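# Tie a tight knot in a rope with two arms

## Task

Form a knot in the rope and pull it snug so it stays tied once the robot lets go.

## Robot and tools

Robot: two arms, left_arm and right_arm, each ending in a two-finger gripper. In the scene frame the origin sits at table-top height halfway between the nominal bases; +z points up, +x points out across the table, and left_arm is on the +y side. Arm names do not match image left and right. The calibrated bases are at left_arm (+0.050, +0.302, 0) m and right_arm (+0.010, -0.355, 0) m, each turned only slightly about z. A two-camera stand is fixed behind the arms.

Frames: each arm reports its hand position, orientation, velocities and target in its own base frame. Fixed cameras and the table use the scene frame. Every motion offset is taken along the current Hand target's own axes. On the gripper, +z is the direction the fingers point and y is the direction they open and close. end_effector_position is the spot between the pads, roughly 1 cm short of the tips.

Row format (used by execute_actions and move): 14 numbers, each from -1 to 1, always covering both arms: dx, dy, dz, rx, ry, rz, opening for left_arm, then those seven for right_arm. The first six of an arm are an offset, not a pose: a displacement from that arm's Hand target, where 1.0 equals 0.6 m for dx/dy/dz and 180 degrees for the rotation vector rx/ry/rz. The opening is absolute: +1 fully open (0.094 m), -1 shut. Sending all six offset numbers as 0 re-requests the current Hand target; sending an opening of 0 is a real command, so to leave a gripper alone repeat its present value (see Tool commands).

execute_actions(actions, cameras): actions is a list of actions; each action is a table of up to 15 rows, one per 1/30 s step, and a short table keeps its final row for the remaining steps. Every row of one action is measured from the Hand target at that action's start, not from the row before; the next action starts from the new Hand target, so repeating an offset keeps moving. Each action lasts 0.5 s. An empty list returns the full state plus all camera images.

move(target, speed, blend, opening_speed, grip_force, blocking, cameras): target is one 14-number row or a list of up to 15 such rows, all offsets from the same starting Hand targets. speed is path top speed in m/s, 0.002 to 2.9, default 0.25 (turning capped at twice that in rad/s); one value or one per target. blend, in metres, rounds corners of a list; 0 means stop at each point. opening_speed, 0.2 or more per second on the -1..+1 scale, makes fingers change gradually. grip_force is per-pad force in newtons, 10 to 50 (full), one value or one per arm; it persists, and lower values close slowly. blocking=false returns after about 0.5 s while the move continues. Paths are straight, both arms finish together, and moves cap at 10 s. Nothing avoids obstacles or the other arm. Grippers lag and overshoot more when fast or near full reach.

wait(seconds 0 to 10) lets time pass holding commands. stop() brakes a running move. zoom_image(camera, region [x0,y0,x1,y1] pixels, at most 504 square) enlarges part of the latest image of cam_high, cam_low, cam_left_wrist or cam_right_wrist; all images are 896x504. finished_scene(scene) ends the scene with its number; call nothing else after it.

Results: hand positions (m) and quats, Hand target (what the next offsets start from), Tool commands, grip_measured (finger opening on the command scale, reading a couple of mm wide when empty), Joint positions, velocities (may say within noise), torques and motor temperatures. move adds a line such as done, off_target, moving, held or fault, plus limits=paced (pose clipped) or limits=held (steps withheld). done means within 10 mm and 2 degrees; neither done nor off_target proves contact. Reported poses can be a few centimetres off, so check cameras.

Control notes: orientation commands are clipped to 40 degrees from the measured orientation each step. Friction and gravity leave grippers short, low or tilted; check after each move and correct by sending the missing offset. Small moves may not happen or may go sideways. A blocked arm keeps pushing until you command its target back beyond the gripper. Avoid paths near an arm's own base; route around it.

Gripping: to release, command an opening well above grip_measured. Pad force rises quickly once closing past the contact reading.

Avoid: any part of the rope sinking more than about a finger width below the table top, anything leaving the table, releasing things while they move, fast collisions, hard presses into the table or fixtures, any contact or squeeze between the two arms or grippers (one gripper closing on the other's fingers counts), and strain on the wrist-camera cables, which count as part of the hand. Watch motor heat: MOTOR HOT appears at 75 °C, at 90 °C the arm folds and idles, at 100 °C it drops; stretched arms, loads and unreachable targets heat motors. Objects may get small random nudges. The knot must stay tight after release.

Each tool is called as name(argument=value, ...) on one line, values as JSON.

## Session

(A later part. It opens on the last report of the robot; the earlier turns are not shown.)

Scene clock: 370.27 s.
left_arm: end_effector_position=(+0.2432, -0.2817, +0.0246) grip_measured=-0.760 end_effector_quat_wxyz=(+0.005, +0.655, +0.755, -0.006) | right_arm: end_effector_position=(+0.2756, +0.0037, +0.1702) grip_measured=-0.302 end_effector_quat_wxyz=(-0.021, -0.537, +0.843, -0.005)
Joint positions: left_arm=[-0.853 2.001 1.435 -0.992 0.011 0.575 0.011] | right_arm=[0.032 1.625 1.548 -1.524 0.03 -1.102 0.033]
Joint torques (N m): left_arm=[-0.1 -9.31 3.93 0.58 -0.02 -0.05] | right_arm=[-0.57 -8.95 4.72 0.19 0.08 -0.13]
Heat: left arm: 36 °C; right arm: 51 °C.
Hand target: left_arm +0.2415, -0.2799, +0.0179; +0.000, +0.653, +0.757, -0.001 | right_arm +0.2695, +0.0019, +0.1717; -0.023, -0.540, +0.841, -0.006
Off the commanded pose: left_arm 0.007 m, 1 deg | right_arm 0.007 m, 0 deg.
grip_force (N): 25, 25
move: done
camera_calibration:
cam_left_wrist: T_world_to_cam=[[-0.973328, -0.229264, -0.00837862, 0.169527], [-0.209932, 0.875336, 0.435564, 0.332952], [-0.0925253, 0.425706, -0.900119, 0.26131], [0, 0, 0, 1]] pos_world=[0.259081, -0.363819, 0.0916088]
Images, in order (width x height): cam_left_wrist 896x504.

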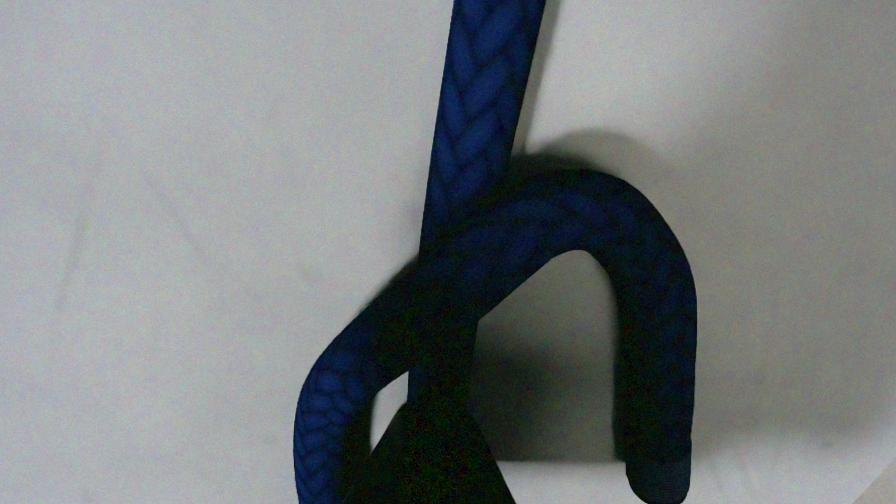

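move(target=[[0,0,-0.083,0,0,0,-1,0,0,0,0,0,0,-0.3],[-0.059,-0.17,-0.083,0,0,-0.14,-1,0,0,0,0,0,0,-0.3],[-0.059,-0.17,-0.01,0,0,-0.14,-1,0,0,0,0,0,0,-0.3]], speed=0.2, blend=[0.015,0.015,0], cameras=["cam_high","cam_left_wrist","cam_right_wrist"])

zoom_image(camera="cam_high", region=[270, 180, 450, 340])

Scene clock: 384.20 s.
left_arm: end_effector_position=(+0.1459, -0.3327, +0.0310) grip_measured=-0.763 end_effector_quat_wxyz=(+0.002, +0.477, +0.879, -0.008) | right_arm: end_effector_position=(+0.2756, +0.0037, +0.1702) grip_measured=-0.302 end_effector_quat_wxyz=(-0.021, -0.537, +0.843, -0.005)
Joint positions: left_arm=[-1.153 1.961 1.403 -1 0.01 -0.159 0.011] | right_arm=[0.032 1.625 1.548 -1.524 0.03 -1.102 0.033]
Joint torques (N m): left_arm=[0.14 -8.94 3.86 0.6 -0.08 -0.06] | right_arm=[-0.84 -8.77 4.51 0.26 -0.03 -0.17]
Heat: left arm: 38 °C; right arm: 50 °C.
Hand target: left_arm +0.1458, -0.3298, +0.0240; +0.000, +0.473, +0.881, -0.001 | right_arm +0.2695, +0.0019, +0.1717; -0.023, -0.540, +0.841, -0.006
Off the commanded pose: left_arm 0.007 m, 1 deg | right_arm 0.007 m, 0 deg.
grip_force (N): 25, 25
move: done
camera_calibration:
cam_left_wrist: T_world_to_cam=[[-0.78599, -0.618239, 0.00113928, -0.0939315], [-0.554653, 0.705962, 0.44043, 0.348166], [-0.273095, 0.345541, -0.897786, 0.279393], [0, 0, 0, 1]] pos_world=[0.195583, -0.400406, 0.0975992]
cam_right_wrist: T_world_to_cam=[[0.940182, -0.339937, -0.022384, -0.260111], [-0.285445, -0.821926, 0.492909, 0.0423061], [-0.185956, -0.457034, -0.869793, 0.299725], [0, 0, 0, 1]] pos_world=[0.312363, 0.0833358, 0.234024]
Images, in order (width x height): cam_high 896x504, cam_left_wrist 896x504, cam_right_wrist 896x504.

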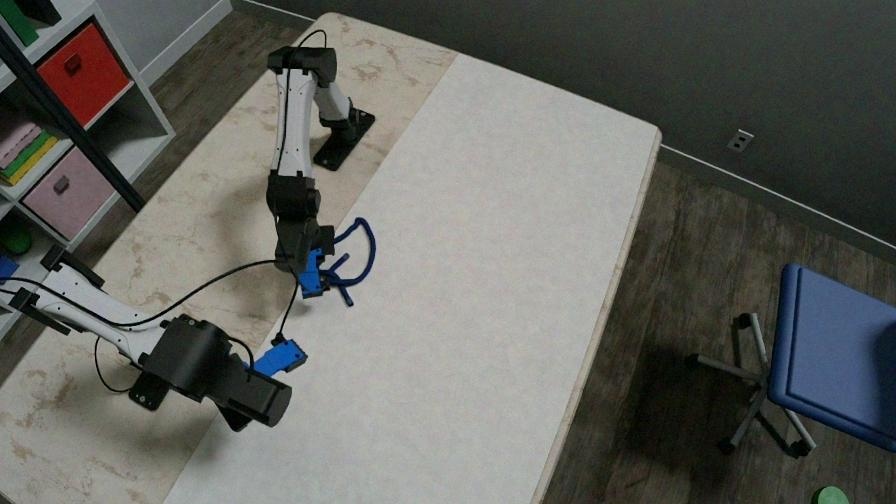

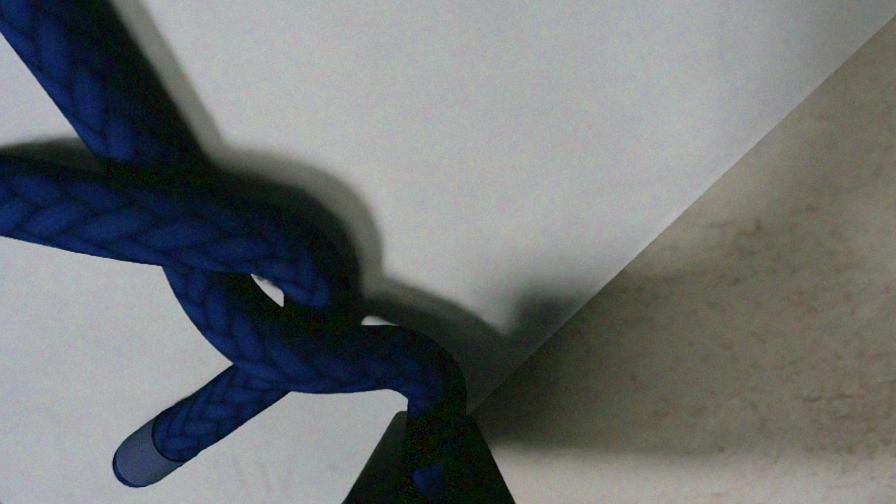

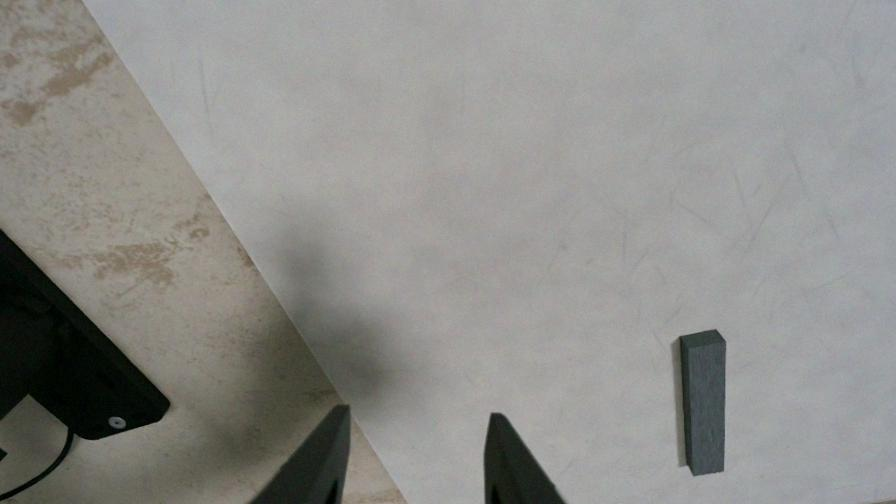

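Scaled by 2.800 from the camera's 896x504 image, which has a finer 1280x720 frame.

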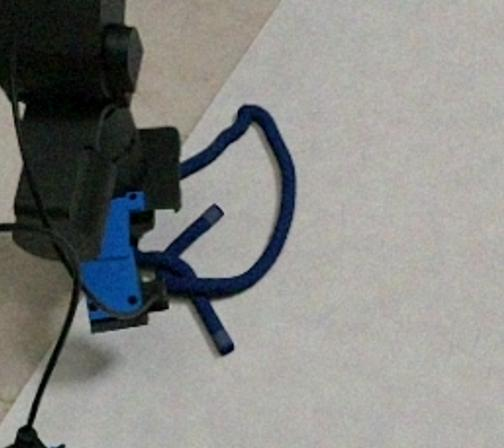

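move(target=[[0,0,0,0,0,0,-0.4,0.08,0,0,0,0,0,-0.3],[0,0,-0.09,0,0,0,-0.4,0.12,0,0,0,0,0,-0.3]], blend=0, speed=0.15)

move(target=[0.2,0.35,-0.12,0,0,0.1,-0.4,0,0,0,0,0,0,-0.3], speed=0.35, cameras=["cam_high","cam_left_wrist"])

zoom_image(camera="cam_high", region=[270, 180, 450, 340])

Scene clock: 400.70 s.
left_arm: end_effector_position=(+0.1426, -0.3253, +0.0658) grip_measured=-0.402 end_effector_quat_wxyz=(-0.016, +0.476, +0.879, +0.006) | right_arm: end_effector_position=(+0.2463, -0.0627, +0.1745) grip_measured=-0.302 end_effector_quat_wxyz=(-0.019, -0.538, +0.843, -0.007)
Joint positions: left_arm=[-1.153 1.939 1.516 -1.179 0.01 -0.159 0.028] | right_arm=[-0.225 1.533 1.472 -1.527 0.036 -1.361 0.033]
Joint torques (N m): left_arm=[0.17 -11.58 7.02 0.27 -0.07 -0.06] | right_arm=[-0.68 -7.47 4.48 0.28 0.06 -0.09]
Motor temperatures (°C): left_arm=[23 39 35 26 23 22 25] | right_arm=[24 48 38 28 23 25 23]
Heat: left arm: 39 °C; right arm: 48 °C.
Hand target: left_arm +0.1459, -0.3298, +0.0781; +0.000, +0.473, +0.881, -0.001 | right_arm +0.2395, -0.0634, +0.1749; -0.023, -0.540, +0.841, -0.006
Off the commanded pose: left_arm 0.013 m, 2 deg | right_arm 0.007 m, 1 deg.
grip_force (N): 25, 25
move: off_target (left_arm)

Scene clock: 402.47 s.
left_arm: end_effector_position=(+0.2508, -0.1113, +0.1417) grip_measured=-0.402 end_effector_quat_wxyz=(-0.012, +0.601, +0.799, +0.001) | right_arm: end_effector_position=(+0.2463, -0.0627, +0.1745) grip_measured=-0.302 end_effector_quat_wxyz=(-0.019, -0.538, +0.843, -0.007)
Joint positions: left_arm=[-0.422 1.601 1.41 -1.402 -0.007 0.868 0.028] | right_arm=[-0.225 1.533 1.472 -1.527 0.036 -1.361 0.033]
Joint torques (N m): left_arm=[0.49 -7.02 7.45 0.27 0.2 0.17] | right_arm=[-0.68 -7.61 4.9 0.2 0.05 -0.13]
Heat: left arm: 40 °C; right arm: 48 °C.
Hand target: left_arm +0.2544, -0.1135, +0.1498; +0.000, +0.605, +0.797, -0.001 | right_arm +0.2395, -0.0634, +0.1749; -0.023, -0.540, +0.841, -0.006
Off the commanded pose: left_arm 0.009 m, 1 deg | right_arm 0.007 m, 1 deg.
grip_force (N): 25, 25
move: done
camera_calibration:
cam_left_wrist: T_world_to_cam=[[-0.93252, -0.361116, -0.00149183, 0.191069], [-0.319696, 0.823625, 0.468441, 0.151426], [-0.167933, 0.437307, -0.883494, 0.312817], [0, 0, 0, 1]] pos_world=[0.279119, -0.192517, 0.205722]
Images, in order (width x height): cam_high 896x504, cam_left_wrist 896x504.

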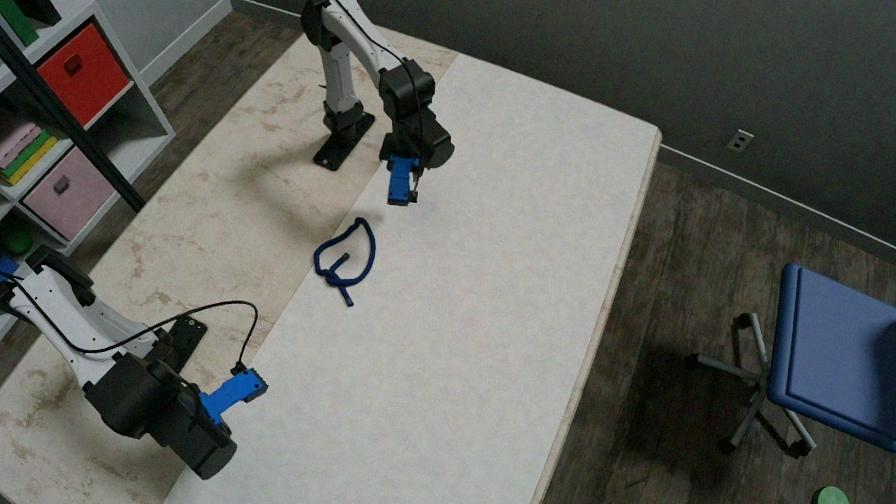

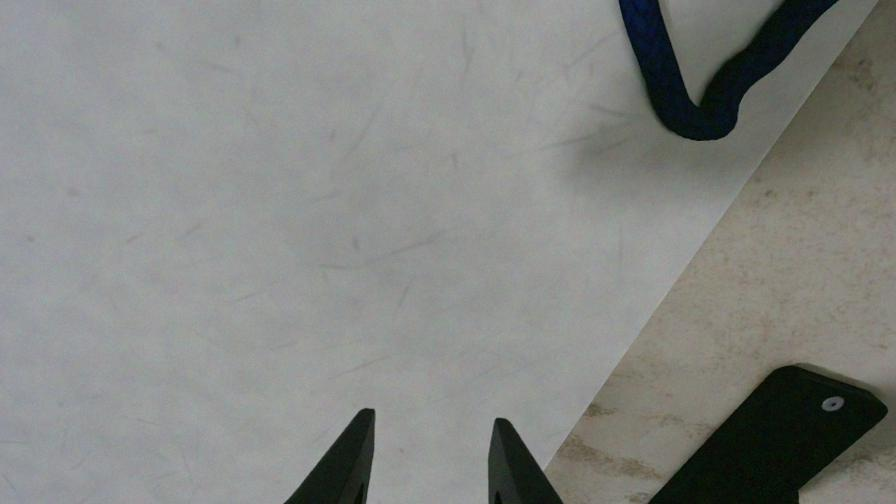

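Scaled by 2.800 from the camera's 896x504 image, which has a finer 1280x720 frame.

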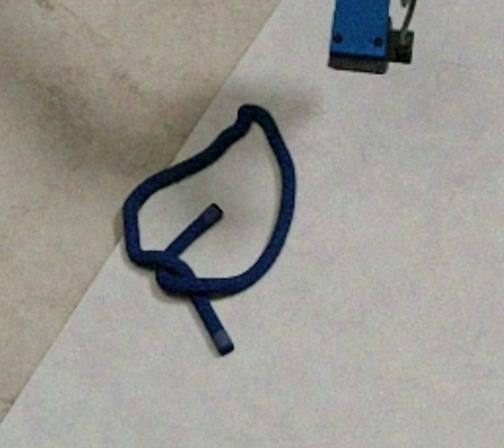

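move(target=[0,0,0,0,0,0,-0.4,-0.535,0.158,0.158,0,0,0.55,-0.3], speed=0.4, cameras=["cam_right_wrist"])

Scene clock: 414.93 s.
left_arm: end_effector_position=(+0.2508, -0.1113, +0.1417) grip_measured=-0.402 end_effector_quat_wxyz=(-0.012, +0.602, +0.799, +0.001) | right_arm: end_effector_position=(+0.2804, +0.2601, +0.0645) grip_measured=-0.302 end_effector_quat_wxyz=(-0.012, +0.285, +0.958, -0.024)
Joint positions: left_arm=[-0.422 1.601 1.41 -1.402 -0.007 0.869 0.028] | right_arm=[0.75 2.068 1.695 -1.252 0.004 1.329 0.033]
Joint torques (N m): left_arm=[0.49 -7.02 7.45 0.26 0.2 0.14] | right_arm=[-0.27 -9.77 8.36 0.14 0.17 0.17]
Heat: left arm: 39 °C; right arm: 46 °C.
Hand target: left_arm +0.2544, -0.1136, +0.1498; +0.000, +0.605, +0.797, -0.001 | right_arm +0.2839, +0.2642, +0.0670; -0.010, +0.289, +0.957, -0.022
Off the commanded pose: left_arm 0.009 m, 1 deg | right_arm 0.006 m, 1 deg.
grip_force (N): 25, 25
move: done
camera_calibration:
cam_right_wrist: T_world_to_cam=[[-0.469414, -0.881698, 0.0475322, 0.351913], [-0.76812, 0.434309, 0.470498, 0.116651], [-0.43548, 0.184348, -0.88112, 0.229651], [0, 0, 0, 1]] pos_world=[0.354803, 0.217283, 0.130739]
Images, in order (width x height): cam_right_wrist 896x504.

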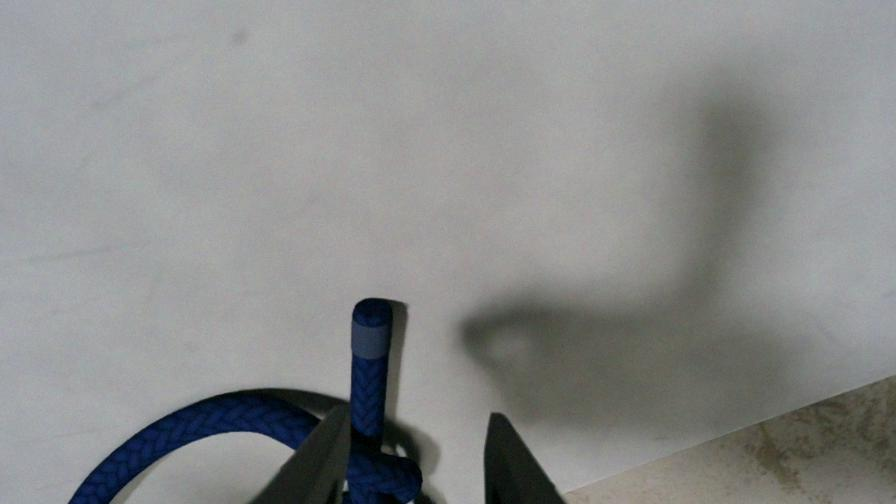

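move(target=[[0,0,0,0,0,0,-0.4,0.043,0.025,0.083,0,0,0,-0.3],[0,0,0,0,0,0,-0.4,0.043,0.025,0.083,0,0,0,-1]], speed=0.15, grip_force=45, cameras=["cam_right_wrist"])

Scene clock: 425.67 s.
left_arm: end_effector_position=(+0.2508, -0.1113, +0.1417) grip_measured=-0.402 end_effector_quat_wxyz=(-0.012, +0.602, +0.799, +0.001) | right_arm: end_effector_position=(+0.2707, +0.2899, +0.0216) grip_measured=-0.825 end_effector_quat_wxyz=(-0.007, +0.285, +0.958, -0.019)
Joint positions: left_arm=[-0.422 1.601 1.41 -1.402 -0.007 0.869 0.028] | right_arm=[0.821 2.144 1.64 -1.107 0.004 1.4 0.008]
Joint torques (N m): left_arm=[0.5 -7.02 7.46 0.26 0.2 0.14] | right_arm=[-0.25 -11.03 5.05 0.35 0.12 0.11]
Heat: left arm: 39 °C; right arm: 47 °C.
Hand target: left_arm +0.2544, -0.1136, +0.1498; +0.000, +0.605, +0.797, -0.001 | right_arm +0.2691, +0.2893, +0.0167; -0.010, +0.289, +0.957, -0.021
Off the commanded pose: left_arm 0.009 m, 1 deg | right_arm 0.005 m, 1 deg.
grip_force (N): 45, 45
move: done
camera_calibration:
cam_right_wrist: T_world_to_cam=[[-0.469134, -0.882429, 0.0350962, 0.376026], [-0.774248, 0.430087, 0.464289, 0.119472], [-0.424797, 0.190641, -0.884988, 0.177518], [0, 0, 0, 1]] pos_world=[0.344316, 0.246591, 0.0884347]
Images, in order (width x height): cam_right_wrist 896x504.

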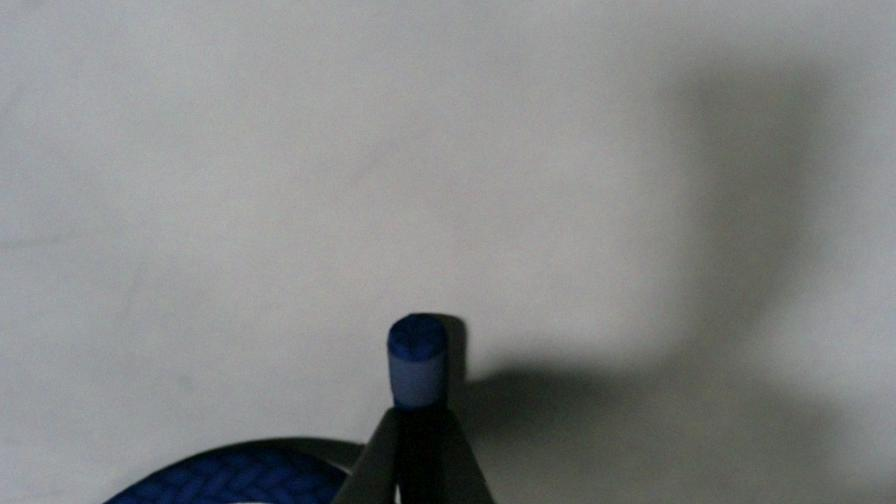

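move(target=[0,0,0,0,0,0,-0.4,-0.12,0,-0.01,0,0,0,-1], speed=0.12, cameras=["cam_high"])

zoom_image(camera="cam_high", region=[270, 180, 450, 340])

Scene clock: 430.47 s.
left_arm: end_effector_position=(+0.2508, -0.1113, +0.1417) grip_measured=-0.402 end_effector_quat_wxyz=(-0.012, +0.602, +0.799, +0.001) | right_arm: end_effector_position=(+0.3255, +0.2473, +0.0214) grip_measured=-0.828 end_effector_quat_wxyz=(-0.013, +0.294, +0.955, -0.020)
Joint positions: left_arm=[-0.422 1.601 1.41 -1.402 -0.007 0.869 0.028] | right_arm=[0.651 2.199 1.727 -1.146 0.002 1.248 0.008]
Joint torques (N m): left_arm=[0.49 -7.02 7.45 0.26 0.2 0.14] | right_arm=[-0.18 -10.96 8.05 0.17 0.22 -0.1]
Heat: left arm: 39 °C; right arm: 47 °C.
Hand target: left_arm +0.2544, -0.1136, +0.1498; +0.000, +0.605, +0.797, -0.001 | right_arm +0.3292, +0.2496, +0.0222; -0.010, +0.289, +0.957, -0.022
Off the commanded pose: left_arm 0.009 m, 1 deg | right_arm 0.004 m, 1 deg.
grip_force (N): 45, 45
move: done
Images, in order (width x height): cam_high 896x504.

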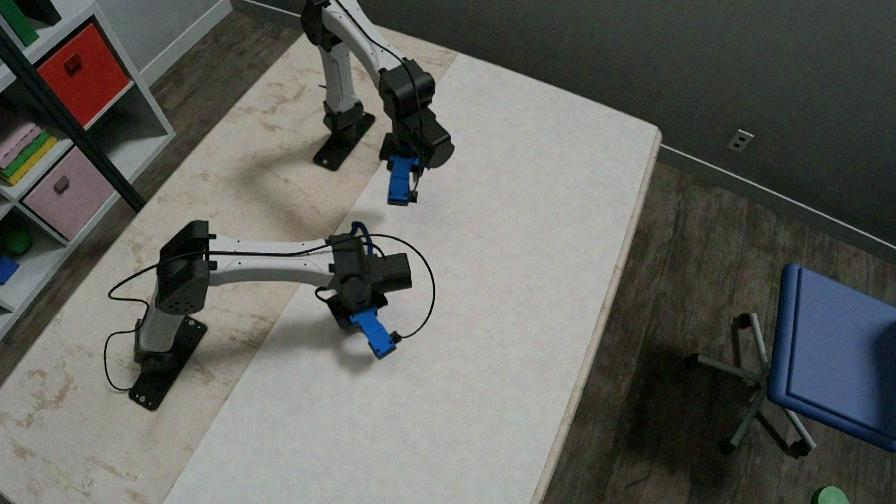

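Scaled by 2.800 from the camera's 896x504 image, which has a finer 1280x720 frame.

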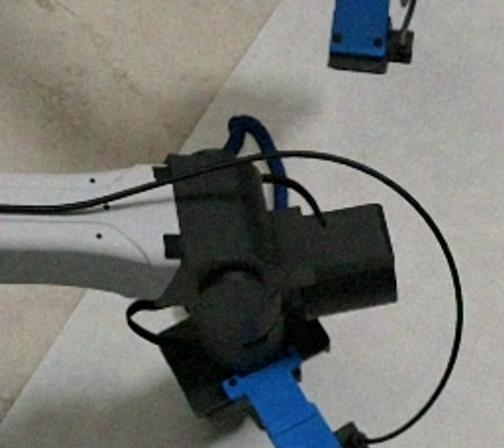

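execute_actions(actions=[], cameras=["cam_left_wrist","cam_low","cam_right_wrist"])

zoom_image(camera="cam_low", region=[420, 200, 620, 320])

Scene clock: 433.53 s.
left_arm: end_effector_position=(+0.2508, -0.1113, +0.1417) grip_measured=-0.402 end_effector_quat_wxyz=(-0.012, +0.602, +0.799, +0.001) | right_arm: end_effector_position=(+0.3255, +0.2473, +0.0214) grip_measured=-0.828 end_effector_quat_wxyz=(-0.013, +0.294, +0.956, -0.020)
Joint positions: left_arm=[-0.422 1.601 1.41 -1.402 -0.007 0.869 0.028] | right_arm=[0.651 2.199 1.727 -1.146 0.002 1.248 0.008]
Joint velocities: within noise
Joint torques (N m): left_arm=[0.47 -7.02 7.45 0.26 0.2 0.14] | right_arm=[-0.27 -10.5 7.86 0.12 0.16 -0.1]
Motor temperatures (°C): left_arm=[23 38 38 25 23 22 25] | right_arm=[24 47 39 28 23 25 24]
Heat: left arm: 38 °C; right arm: 47 °C.
Hand target: left_arm +0.2544, -0.1136, +0.1498; +0.000, +0.605, +0.797, -0.001 | right_arm +0.3292, +0.2496, +0.0222; -0.010, +0.289, +0.957, -0.022
Tool commands: left_gripper/opening=-0.4 right_gripper/opening=-1.0
Off the commanded pose: left_arm 0.009 m, 1 deg | right_arm 0.004 m, 1 deg.
grip_force (N): 45, 45
camera_calibration:
cam_left_wrist: T_world_to_cam=[[-0.932786, -0.360428, -0.00145806, 0.19127], [-0.319075, 0.823869, 0.468434, 0.151302], [-0.167635, 0.437414, -0.883497, 0.312755], [0, 0, 0, 1]] pos_world=[0.279119, -0.192518, 0.205722]
cam_right_wrist: T_world_to_cam=[[-0.485383, -0.873417, 0.0393137, 0.367181], [-0.760801, 0.4441, 0.47324, 0.172209], [-0.430795, 0.199793, -0.880056, 0.208359], [0, 0, 0, 1]] pos_world=[0.399001, 0.202596, 0.0874365]
Images, in order (width x height): cam_low 896x504, cam_left_wrist 896x504, cam_right_wrist 896x504.

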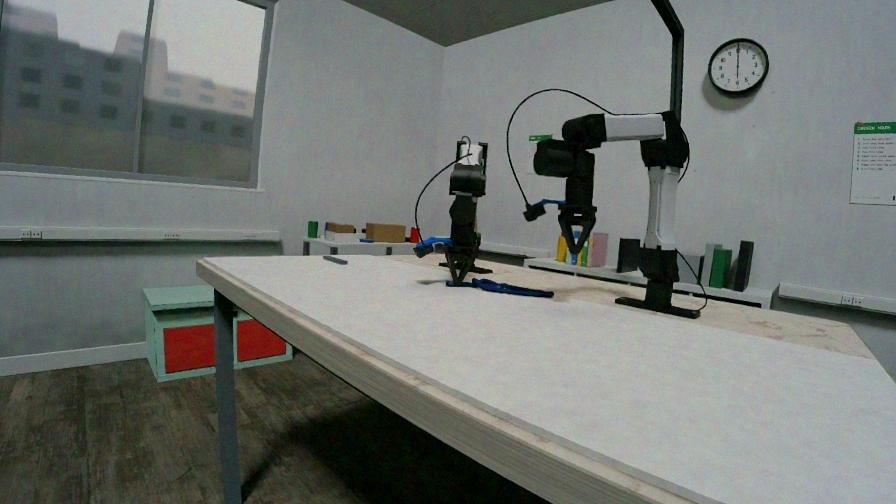

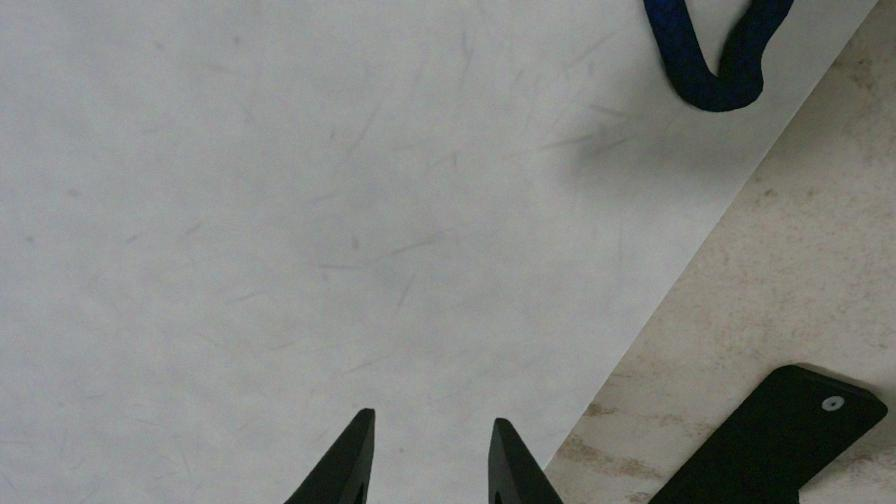

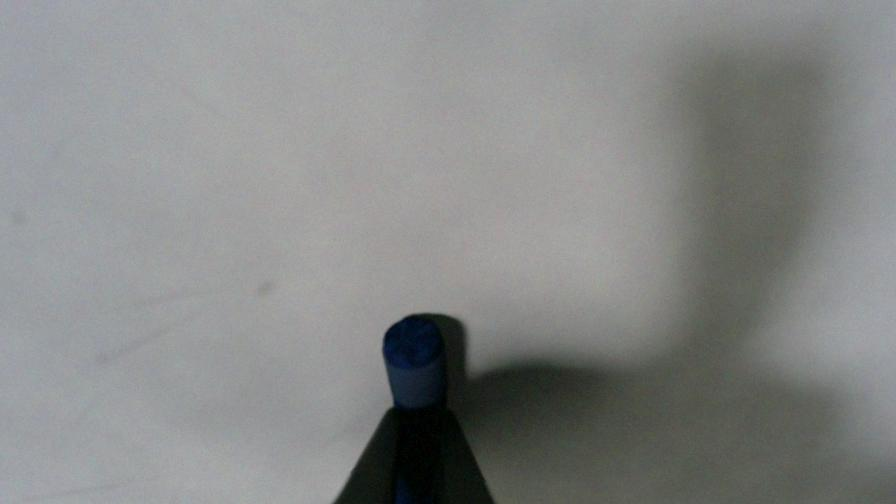

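Scaled by 2.520 from the camera's 896x504 image, which has a finer 1280x720 frame.

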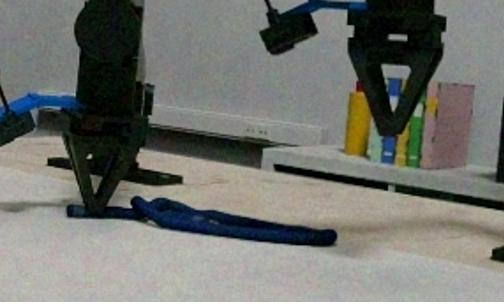

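move(target=[0,0,0,0,0,0,-0.4,-0.12,0.03,-0.01,0,0,0,-1], speed=0.12, cameras=["cam_high"])

zoom_image(camera="cam_high", region=[290, 180, 470, 340])

Scene clock: 442.90 s.
left_arm: end_effector_position=(+0.2508, -0.1113, +0.1417) grip_measured=-0.402 end_effector_quat_wxyz=(-0.012, +0.602, +0.799, +0.001) | right_arm: end_effector_position=(+0.3951, +0.2241, +0.0263) grip_measured=-0.828 end_effector_quat_wxyz=(-0.014, +0.293, +0.956, -0.020)
Joint positions: left_arm=[-0.422 1.601 1.41 -1.402 -0.007 0.869 0.028] | right_arm=[0.518 2.4 2.089 -1.309 0.006 1.114 0.008]
Joint torques (N m): left_arm=[0.49 -7.02 7.43 0.26 0.2 0.14] | right_arm=[-0.24 -12.42 8.53 0.19 0.21 -0.06]
Heat: left arm: 38 °C; right arm: 48 °C.
Hand target: left_arm +0.2544, -0.1136, +0.1498; +0.000, +0.605, +0.797, -0.001 | right_arm +0.3994, +0.2249, +0.0270; -0.010, +0.289, +0.957, -0.021
Off the commanded pose: left_arm 0.009 m, 1 deg | right_arm 0.004 m, 1 deg.
grip_force (N): 45, 45
move: done
Images, in order (width x height): cam_high 896x504.

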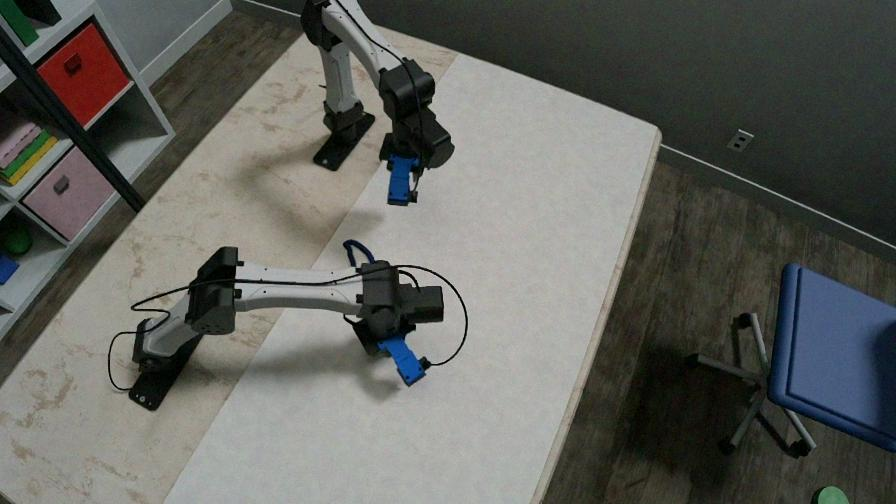

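Scaled by 2.800 from the camera's 896x504 image, which has a finer 1280x720 frame.

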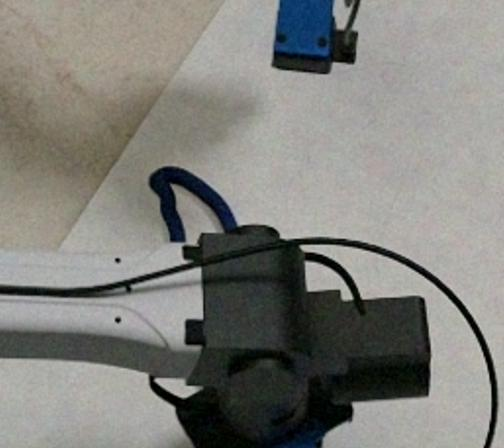

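move(target=[[0,0,0,0,0,0,-0.4,0,0,0,0,0,0,-0.4],[0,0,0,0,0,0,-0.4,0,0,-0.09,0,0,0,-0.4],[0,0,0,0,0,0,-0.4,-0.02,-0.38,-0.22,0,0,0,-0.4]], speed=[0.2,0.2,0.4], blend=[0,0.02,0], cameras=["cam_high"])

zoom_image(camera="cam_high", region=[290, 200, 470, 360])

Scene clock: 450.80 s.
left_arm: end_effector_position=(+0.2508, -0.1113, +0.1417) grip_measured=-0.402 end_effector_quat_wxyz=(-0.012, +0.602, +0.799, +0.001) | right_arm: end_effector_position=(+0.2927, +0.0337, +0.1715) grip_measured=-0.402 end_effector_quat_wxyz=(-0.002, +0.294, +0.956, -0.018)
Joint positions: left_arm=[-0.422 1.601 1.41 -1.402 -0.007 0.869 0.028] | right_arm=[0.133 1.688 1.622 -1.524 0.03 0.73 0.028]
Joint torques (N m): left_arm=[0.49 -7.02 7.45 0.26 0.2 0.14] | right_arm=[-0.12 -7.87 4.6 0.29 0.12 -0.03]
Heat: left arm: 39 °C; right arm: 50 °C.
Hand target: left_arm +0.2544, -0.1136, +0.1498; +0.000, +0.605, +0.797, -0.001 | right_arm +0.2874, +0.0332, +0.1693; -0.010, +0.289, +0.957, -0.022
Off the commanded pose: left_arm 0.009 m, 1 deg | right_arm 0.006 m, 1 deg.
grip_force (N): 45, 45
move: done
Images, in order (width x height): cam_high 896x504.

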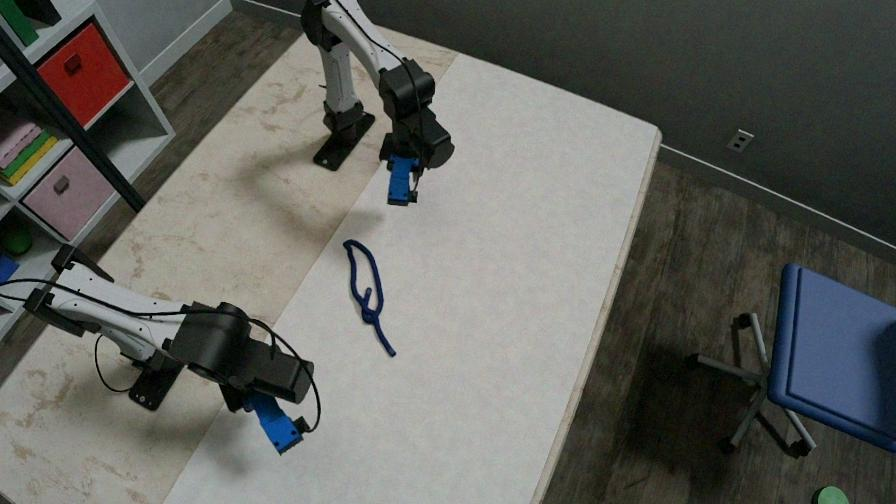

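Scaled by 2.800 from the camera's 896x504 image, which has a finer 1280x720 frame.

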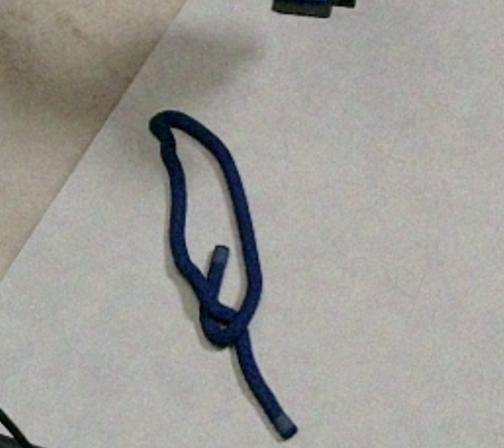

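move(target=[-0.393,-0.061,0.117,0,0,0,-0.5,0,0,0,0,0,0,-0.4], speed=0.4, cameras=["cam_left_wrist"])

Scene clock: 460.07 s.
left_arm: end_effector_position=(+0.2786, -0.3493, +0.0807) grip_measured=-0.498 end_effector_quat_wxyz=(+0.001, +0.611, +0.792, +0.001) | right_arm: end_effector_position=(+0.2927, +0.0337, +0.1715) grip_measured=-0.402 end_effector_quat_wxyz=(-0.002, +0.294, +0.956, -0.018)
Joint positions: left_arm=[-0.898 2.294 2.122 -1.397 -0.003 0.417 0.024] | right_arm=[0.133 1.688 1.622 -1.524 0.03 0.729 0.028]
Joint torques (N m): left_arm=[0.77 -11.11 7.51 0.32 0.12 -0.06] | right_arm=[-0.69 -7.99 4.74 0.27 0.17 -0.09]
Heat: left arm: 39 °C; right arm: 48 °C.
Hand target: left_arm +0.2826, -0.3506, +0.0798; +0.000, +0.604, +0.797, -0.001 | right_arm +0.2874, +0.0332, +0.1693; -0.010, +0.289, +0.957, -0.022
Off the commanded pose: left_arm 0.004 m, 1 deg | right_arm 0.006 m, 1 deg.
grip_force (N): 45, 45
move: done
camera_calibration:
cam_left_wrist: T_world_to_cam=[[-0.940984, -0.338109, -0.0152269, 0.142447], [-0.308595, 0.838631, 0.44885, 0.388664], [-0.138991, 0.42706, -0.893477, 0.356819], [0, 0, 0, 1]] pos_world=[0.303575, -0.430166, 0.146527]
Images, in order (width x height): cam_left_wrist 896x504.

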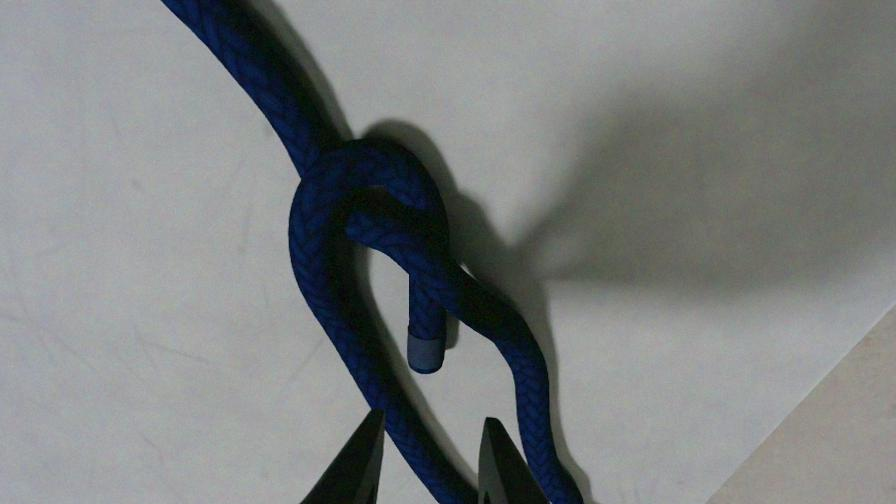

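move(target=[[0.029,0.006,0.03,0,0,0,-0.5,0,0,0,0,0,0,-0.4],[0.029,0.006,0.104,0,0,0,-0.5,0,0,0,0,0,0,-0.4],[0.029,0.006,0.104,0,0,0,-1,0,0,0,0,0,0,-0.4]], speed=0.12, blend=[0.005,0,0], cameras=["cam_left_wrist"])

Scene clock: 468.80 s.
left_arm: end_effector_position=(+0.2783, -0.3293, +0.0216) grip_measured=-0.816 end_effector_quat_wxyz=(-0.013, +0.601, +0.799, +0.004) | right_arm: end_effector_position=(+0.2927, +0.0337, +0.1715) grip_measured=-0.402 end_effector_quat_wxyz=(-0.002, +0.294, +0.956, -0.018)
Joint positions: left_arm=[-0.87 2.27 1.846 -1.175 -0.003 0.419 0.009] | right_arm=[0.133 1.688 1.622 -1.524 0.03 0.729 0.028]
Joint torques (N m): left_arm=[0.36 -13.03 3.11 0.91 0.11 0.13] | right_arm=[-0.23 -7.84 4.9 0.25 0.05 -0.03]
Heat: left arm: 41 °C; right arm: 47 °C.
Hand target: left_arm +0.2813, -0.3328, +0.0173; +0.000, +0.605, +0.797, -0.001 | right_arm +0.2874, +0.0332, +0.1693; -0.010, +0.289, +0.957, -0.022
Off the commanded pose: left_arm 0.006 m, 2 deg | right_arm 0.006 m, 1 deg.
grip_force (N): 45, 45
move: done
camera_calibration:
cam_left_wrist: T_world_to_cam=[[-0.932239, -0.361797, -0.00572953, 0.137573], [-0.32119, 0.820108, 0.473561, 0.395171], [-0.166634, 0.443312, -0.880742, 0.308128], [0, 0, 0, 1]] pos_world=[0.30652, -0.410906, 0.0850316]
Images, in order (width x height): cam_left_wrist 896x504.

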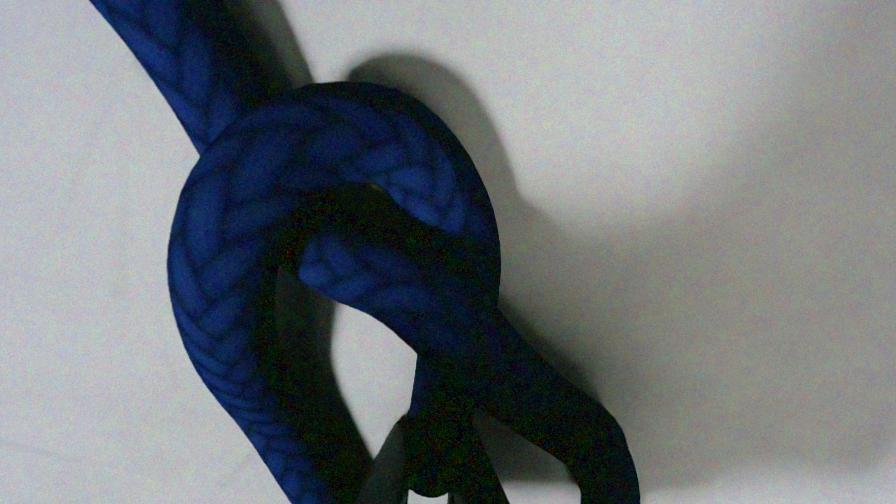

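move(target=[[0.04,0,-0.05,0,0,0,-1,0,0,0,0,0,0,-0.4],[0.16,0,-0.07,0,0,0,-1,0,0,0,0,0,0,-0.4]], speed=0.12, blend=[0.02,0], cameras=["cam_high","cam_left_wrist"])

zoom_image(camera="cam_high", region=[290, 200, 470, 360])

Scene clock: 476.07 s.
left_arm: end_effector_position=(+0.2563, -0.2413, +0.0555) grip_measured=-0.819 end_effector_quat_wxyz=(-0.009, +0.601, +0.799, +0.002) | right_arm: end_effector_position=(+0.2927, +0.0337, +0.1715) grip_measured=-0.402 end_effector_quat_wxyz=(-0.002, +0.294, +0.956, -0.018)
Joint positions: left_arm=[-0.757 1.922 1.45 -1.117 -0.003 0.533 0.009] | right_arm=[0.133 1.688 1.622 -1.524 0.03 0.729 0.028]
Joint torques (N m): left_arm=[0.43 -11.82 3.73 0.48 0.12 0.12] | right_arm=[-0.01 -7.92 4.98 0.31 0.07 -0.1]
Motor temperatures (°C): left_arm=[23 43 38 25 23 22 25] | right_arm=[23 47 39 27 23 25 23]
Heat: left arm: 43 °C; right arm: 47 °C.
Hand target: left_arm +0.2555, -0.2403, +0.0593; +0.000, +0.604, +0.797, -0.001 | right_arm +0.2874, +0.0332, +0.1693; -0.010, +0.289, +0.957, -0.022
Off the commanded pose: left_arm 0.004 m, 1 deg | right_arm 0.006 m, 1 deg.
grip_force (N): 45, 45
move: done; blend cut to 0.0191 m at target 1
camera_calibration:
cam_left_wrist: T_world_to_cam=[[-0.932189, -0.361902, -0.00703548, 0.149113], [-0.323485, 0.824197, 0.464819, 0.301982], [-0.16242, 0.435575, -0.885378, 0.292694], [0, 0, 0, 1]] pos_world=[0.284227, -0.322419, 0.119827]
Images, in order (width x height): cam_high 896x504, cam_left_wrist 896x504.

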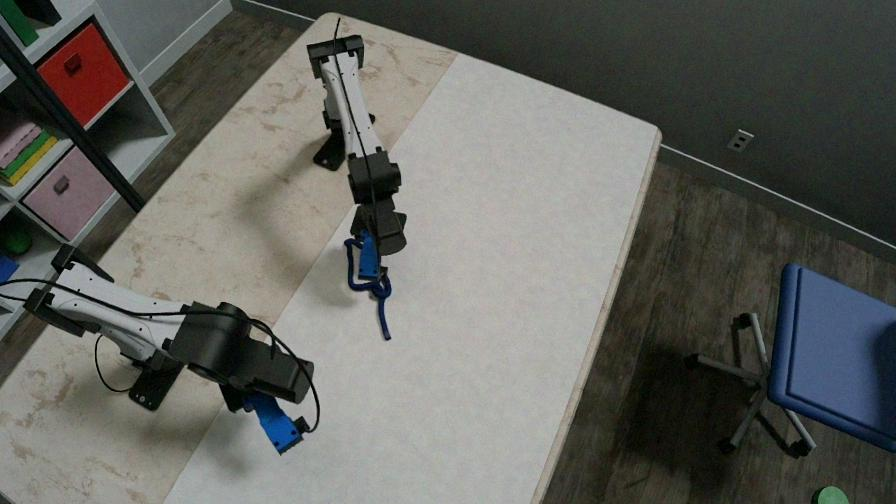

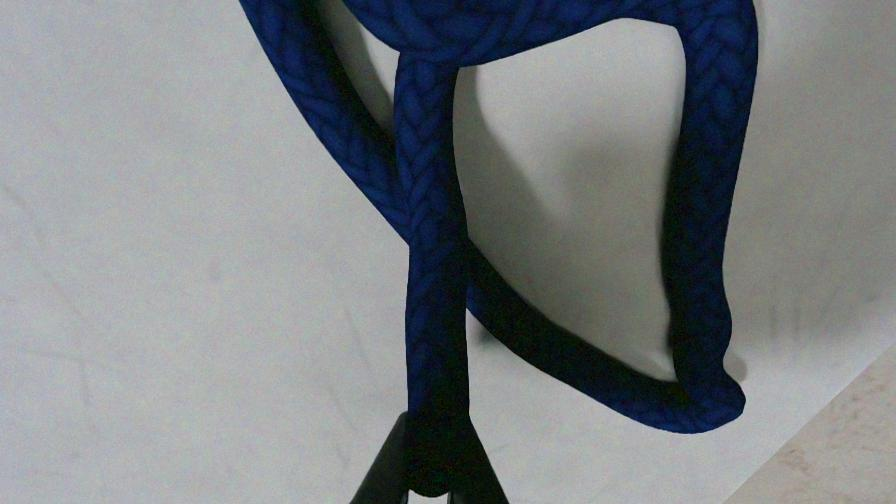

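Scaled by 2.800 from the camera's 896x504 image, which has a finer 1280x720 frame.

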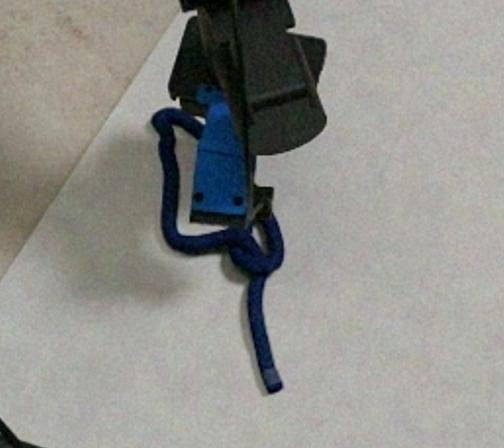

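move(target=[[0,0,0.06,0,0,0,-1,0,0,0,0,0,0,-0.4],[0,0,0.06,0,0,0,-0.4,0,0,0,0,0,0,-0.4],[0,0,-0.06,0,0,0,-0.4,0,0,0,0,0,0,-0.4],[-0.02,0,-0.06,0,0,-0.4,-0.4,0,0,0,0,0,0,-0.4],[-0.035,0,-0.06,0,0,-0.78,-0.4,0,0,0,0,0,0,-0.4]], speed=[0.15,0.15,0.2,0.7,0.7], blend=[0,0,0.01,0.02,0], cameras=["cam_high","cam_left_wrist"])

zoom_image(camera="cam_high", region=[290, 200, 470, 360])

Scene clock: 503.23 s.
left_arm: end_effector_position=(+0.2594, -0.2563, +0.0938) grip_measured=-0.402 end_effector_quat_wxyz=(-0.002, -0.542, +0.840, -0.001) | right_arm: end_effector_position=(+0.2927, +0.0337, +0.1715) grip_measured=-0.402 end_effector_quat_wxyz=(-0.002, +0.294, +0.956, -0.018)
Joint positions: left_arm=[-0.778 1.931 1.616 -1.256 0.003 -1.924 0.028] | right_arm=[0.133 1.688 1.622 -1.524 0.03 0.729 0.028]
Joint torques (N m): left_arm=[-0.18 -8.28 7.38 0.2 -0.06 -0.08] | right_arm=[-0.44 -7.92 4.71 0.27 0.12 -0.09]
Heat: left arm: 44 °C; right arm: 45 °C.
Hand target: left_arm +0.2611, -0.2606, +0.0952; -0.001, -0.545, +0.839, +0.000 | right_arm +0.2874, +0.0332, +0.1693; -0.010, +0.289, +0.957, -0.022
Off the commanded pose: left_arm 0.005 m, 0 deg | right_arm 0.006 m, 1 deg.
grip_force (N): 45, 45
move: done
camera_calibration:
cam_left_wrist: T_world_to_cam=[[0.944078, -0.329456, -0.01324, -0.3309], [-0.288173, -0.84396, 0.452424, -0.13798], [-0.160228, -0.423308, -0.891705, 0.113471], [0, 0, 0, 1]] pos_world=[0.290815, -0.177433, 0.159227]
Images, in order (width x height): cam_high 896x504, cam_left_wrist 896x504.

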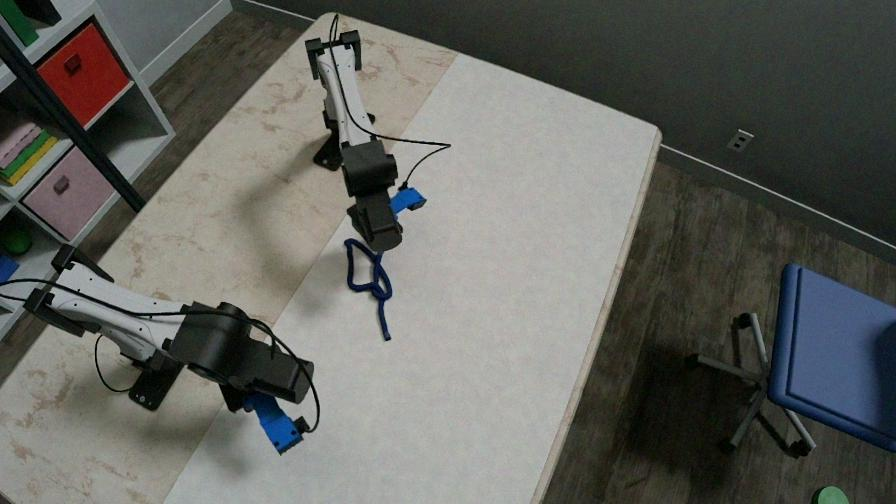

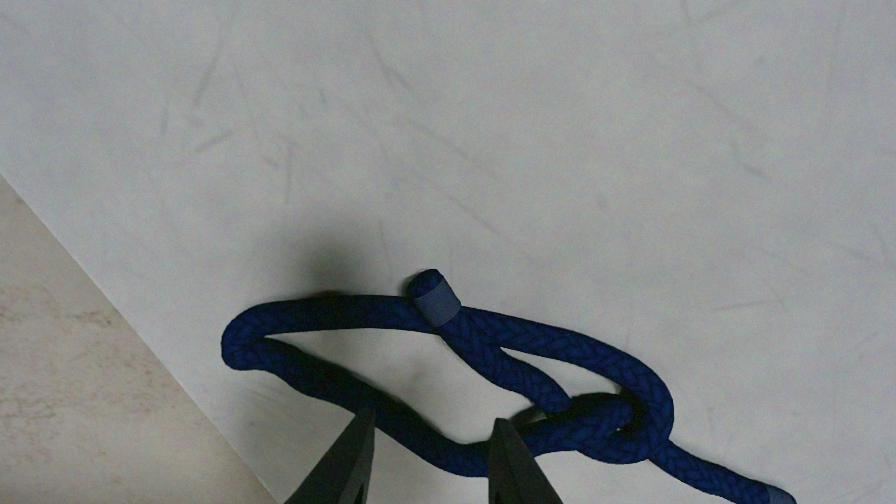

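Scaled by 2.800 from the camera's 896x504 image, which has a finer 1280x720 frame.

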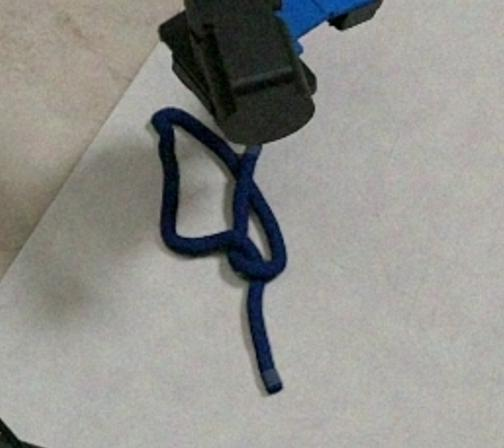

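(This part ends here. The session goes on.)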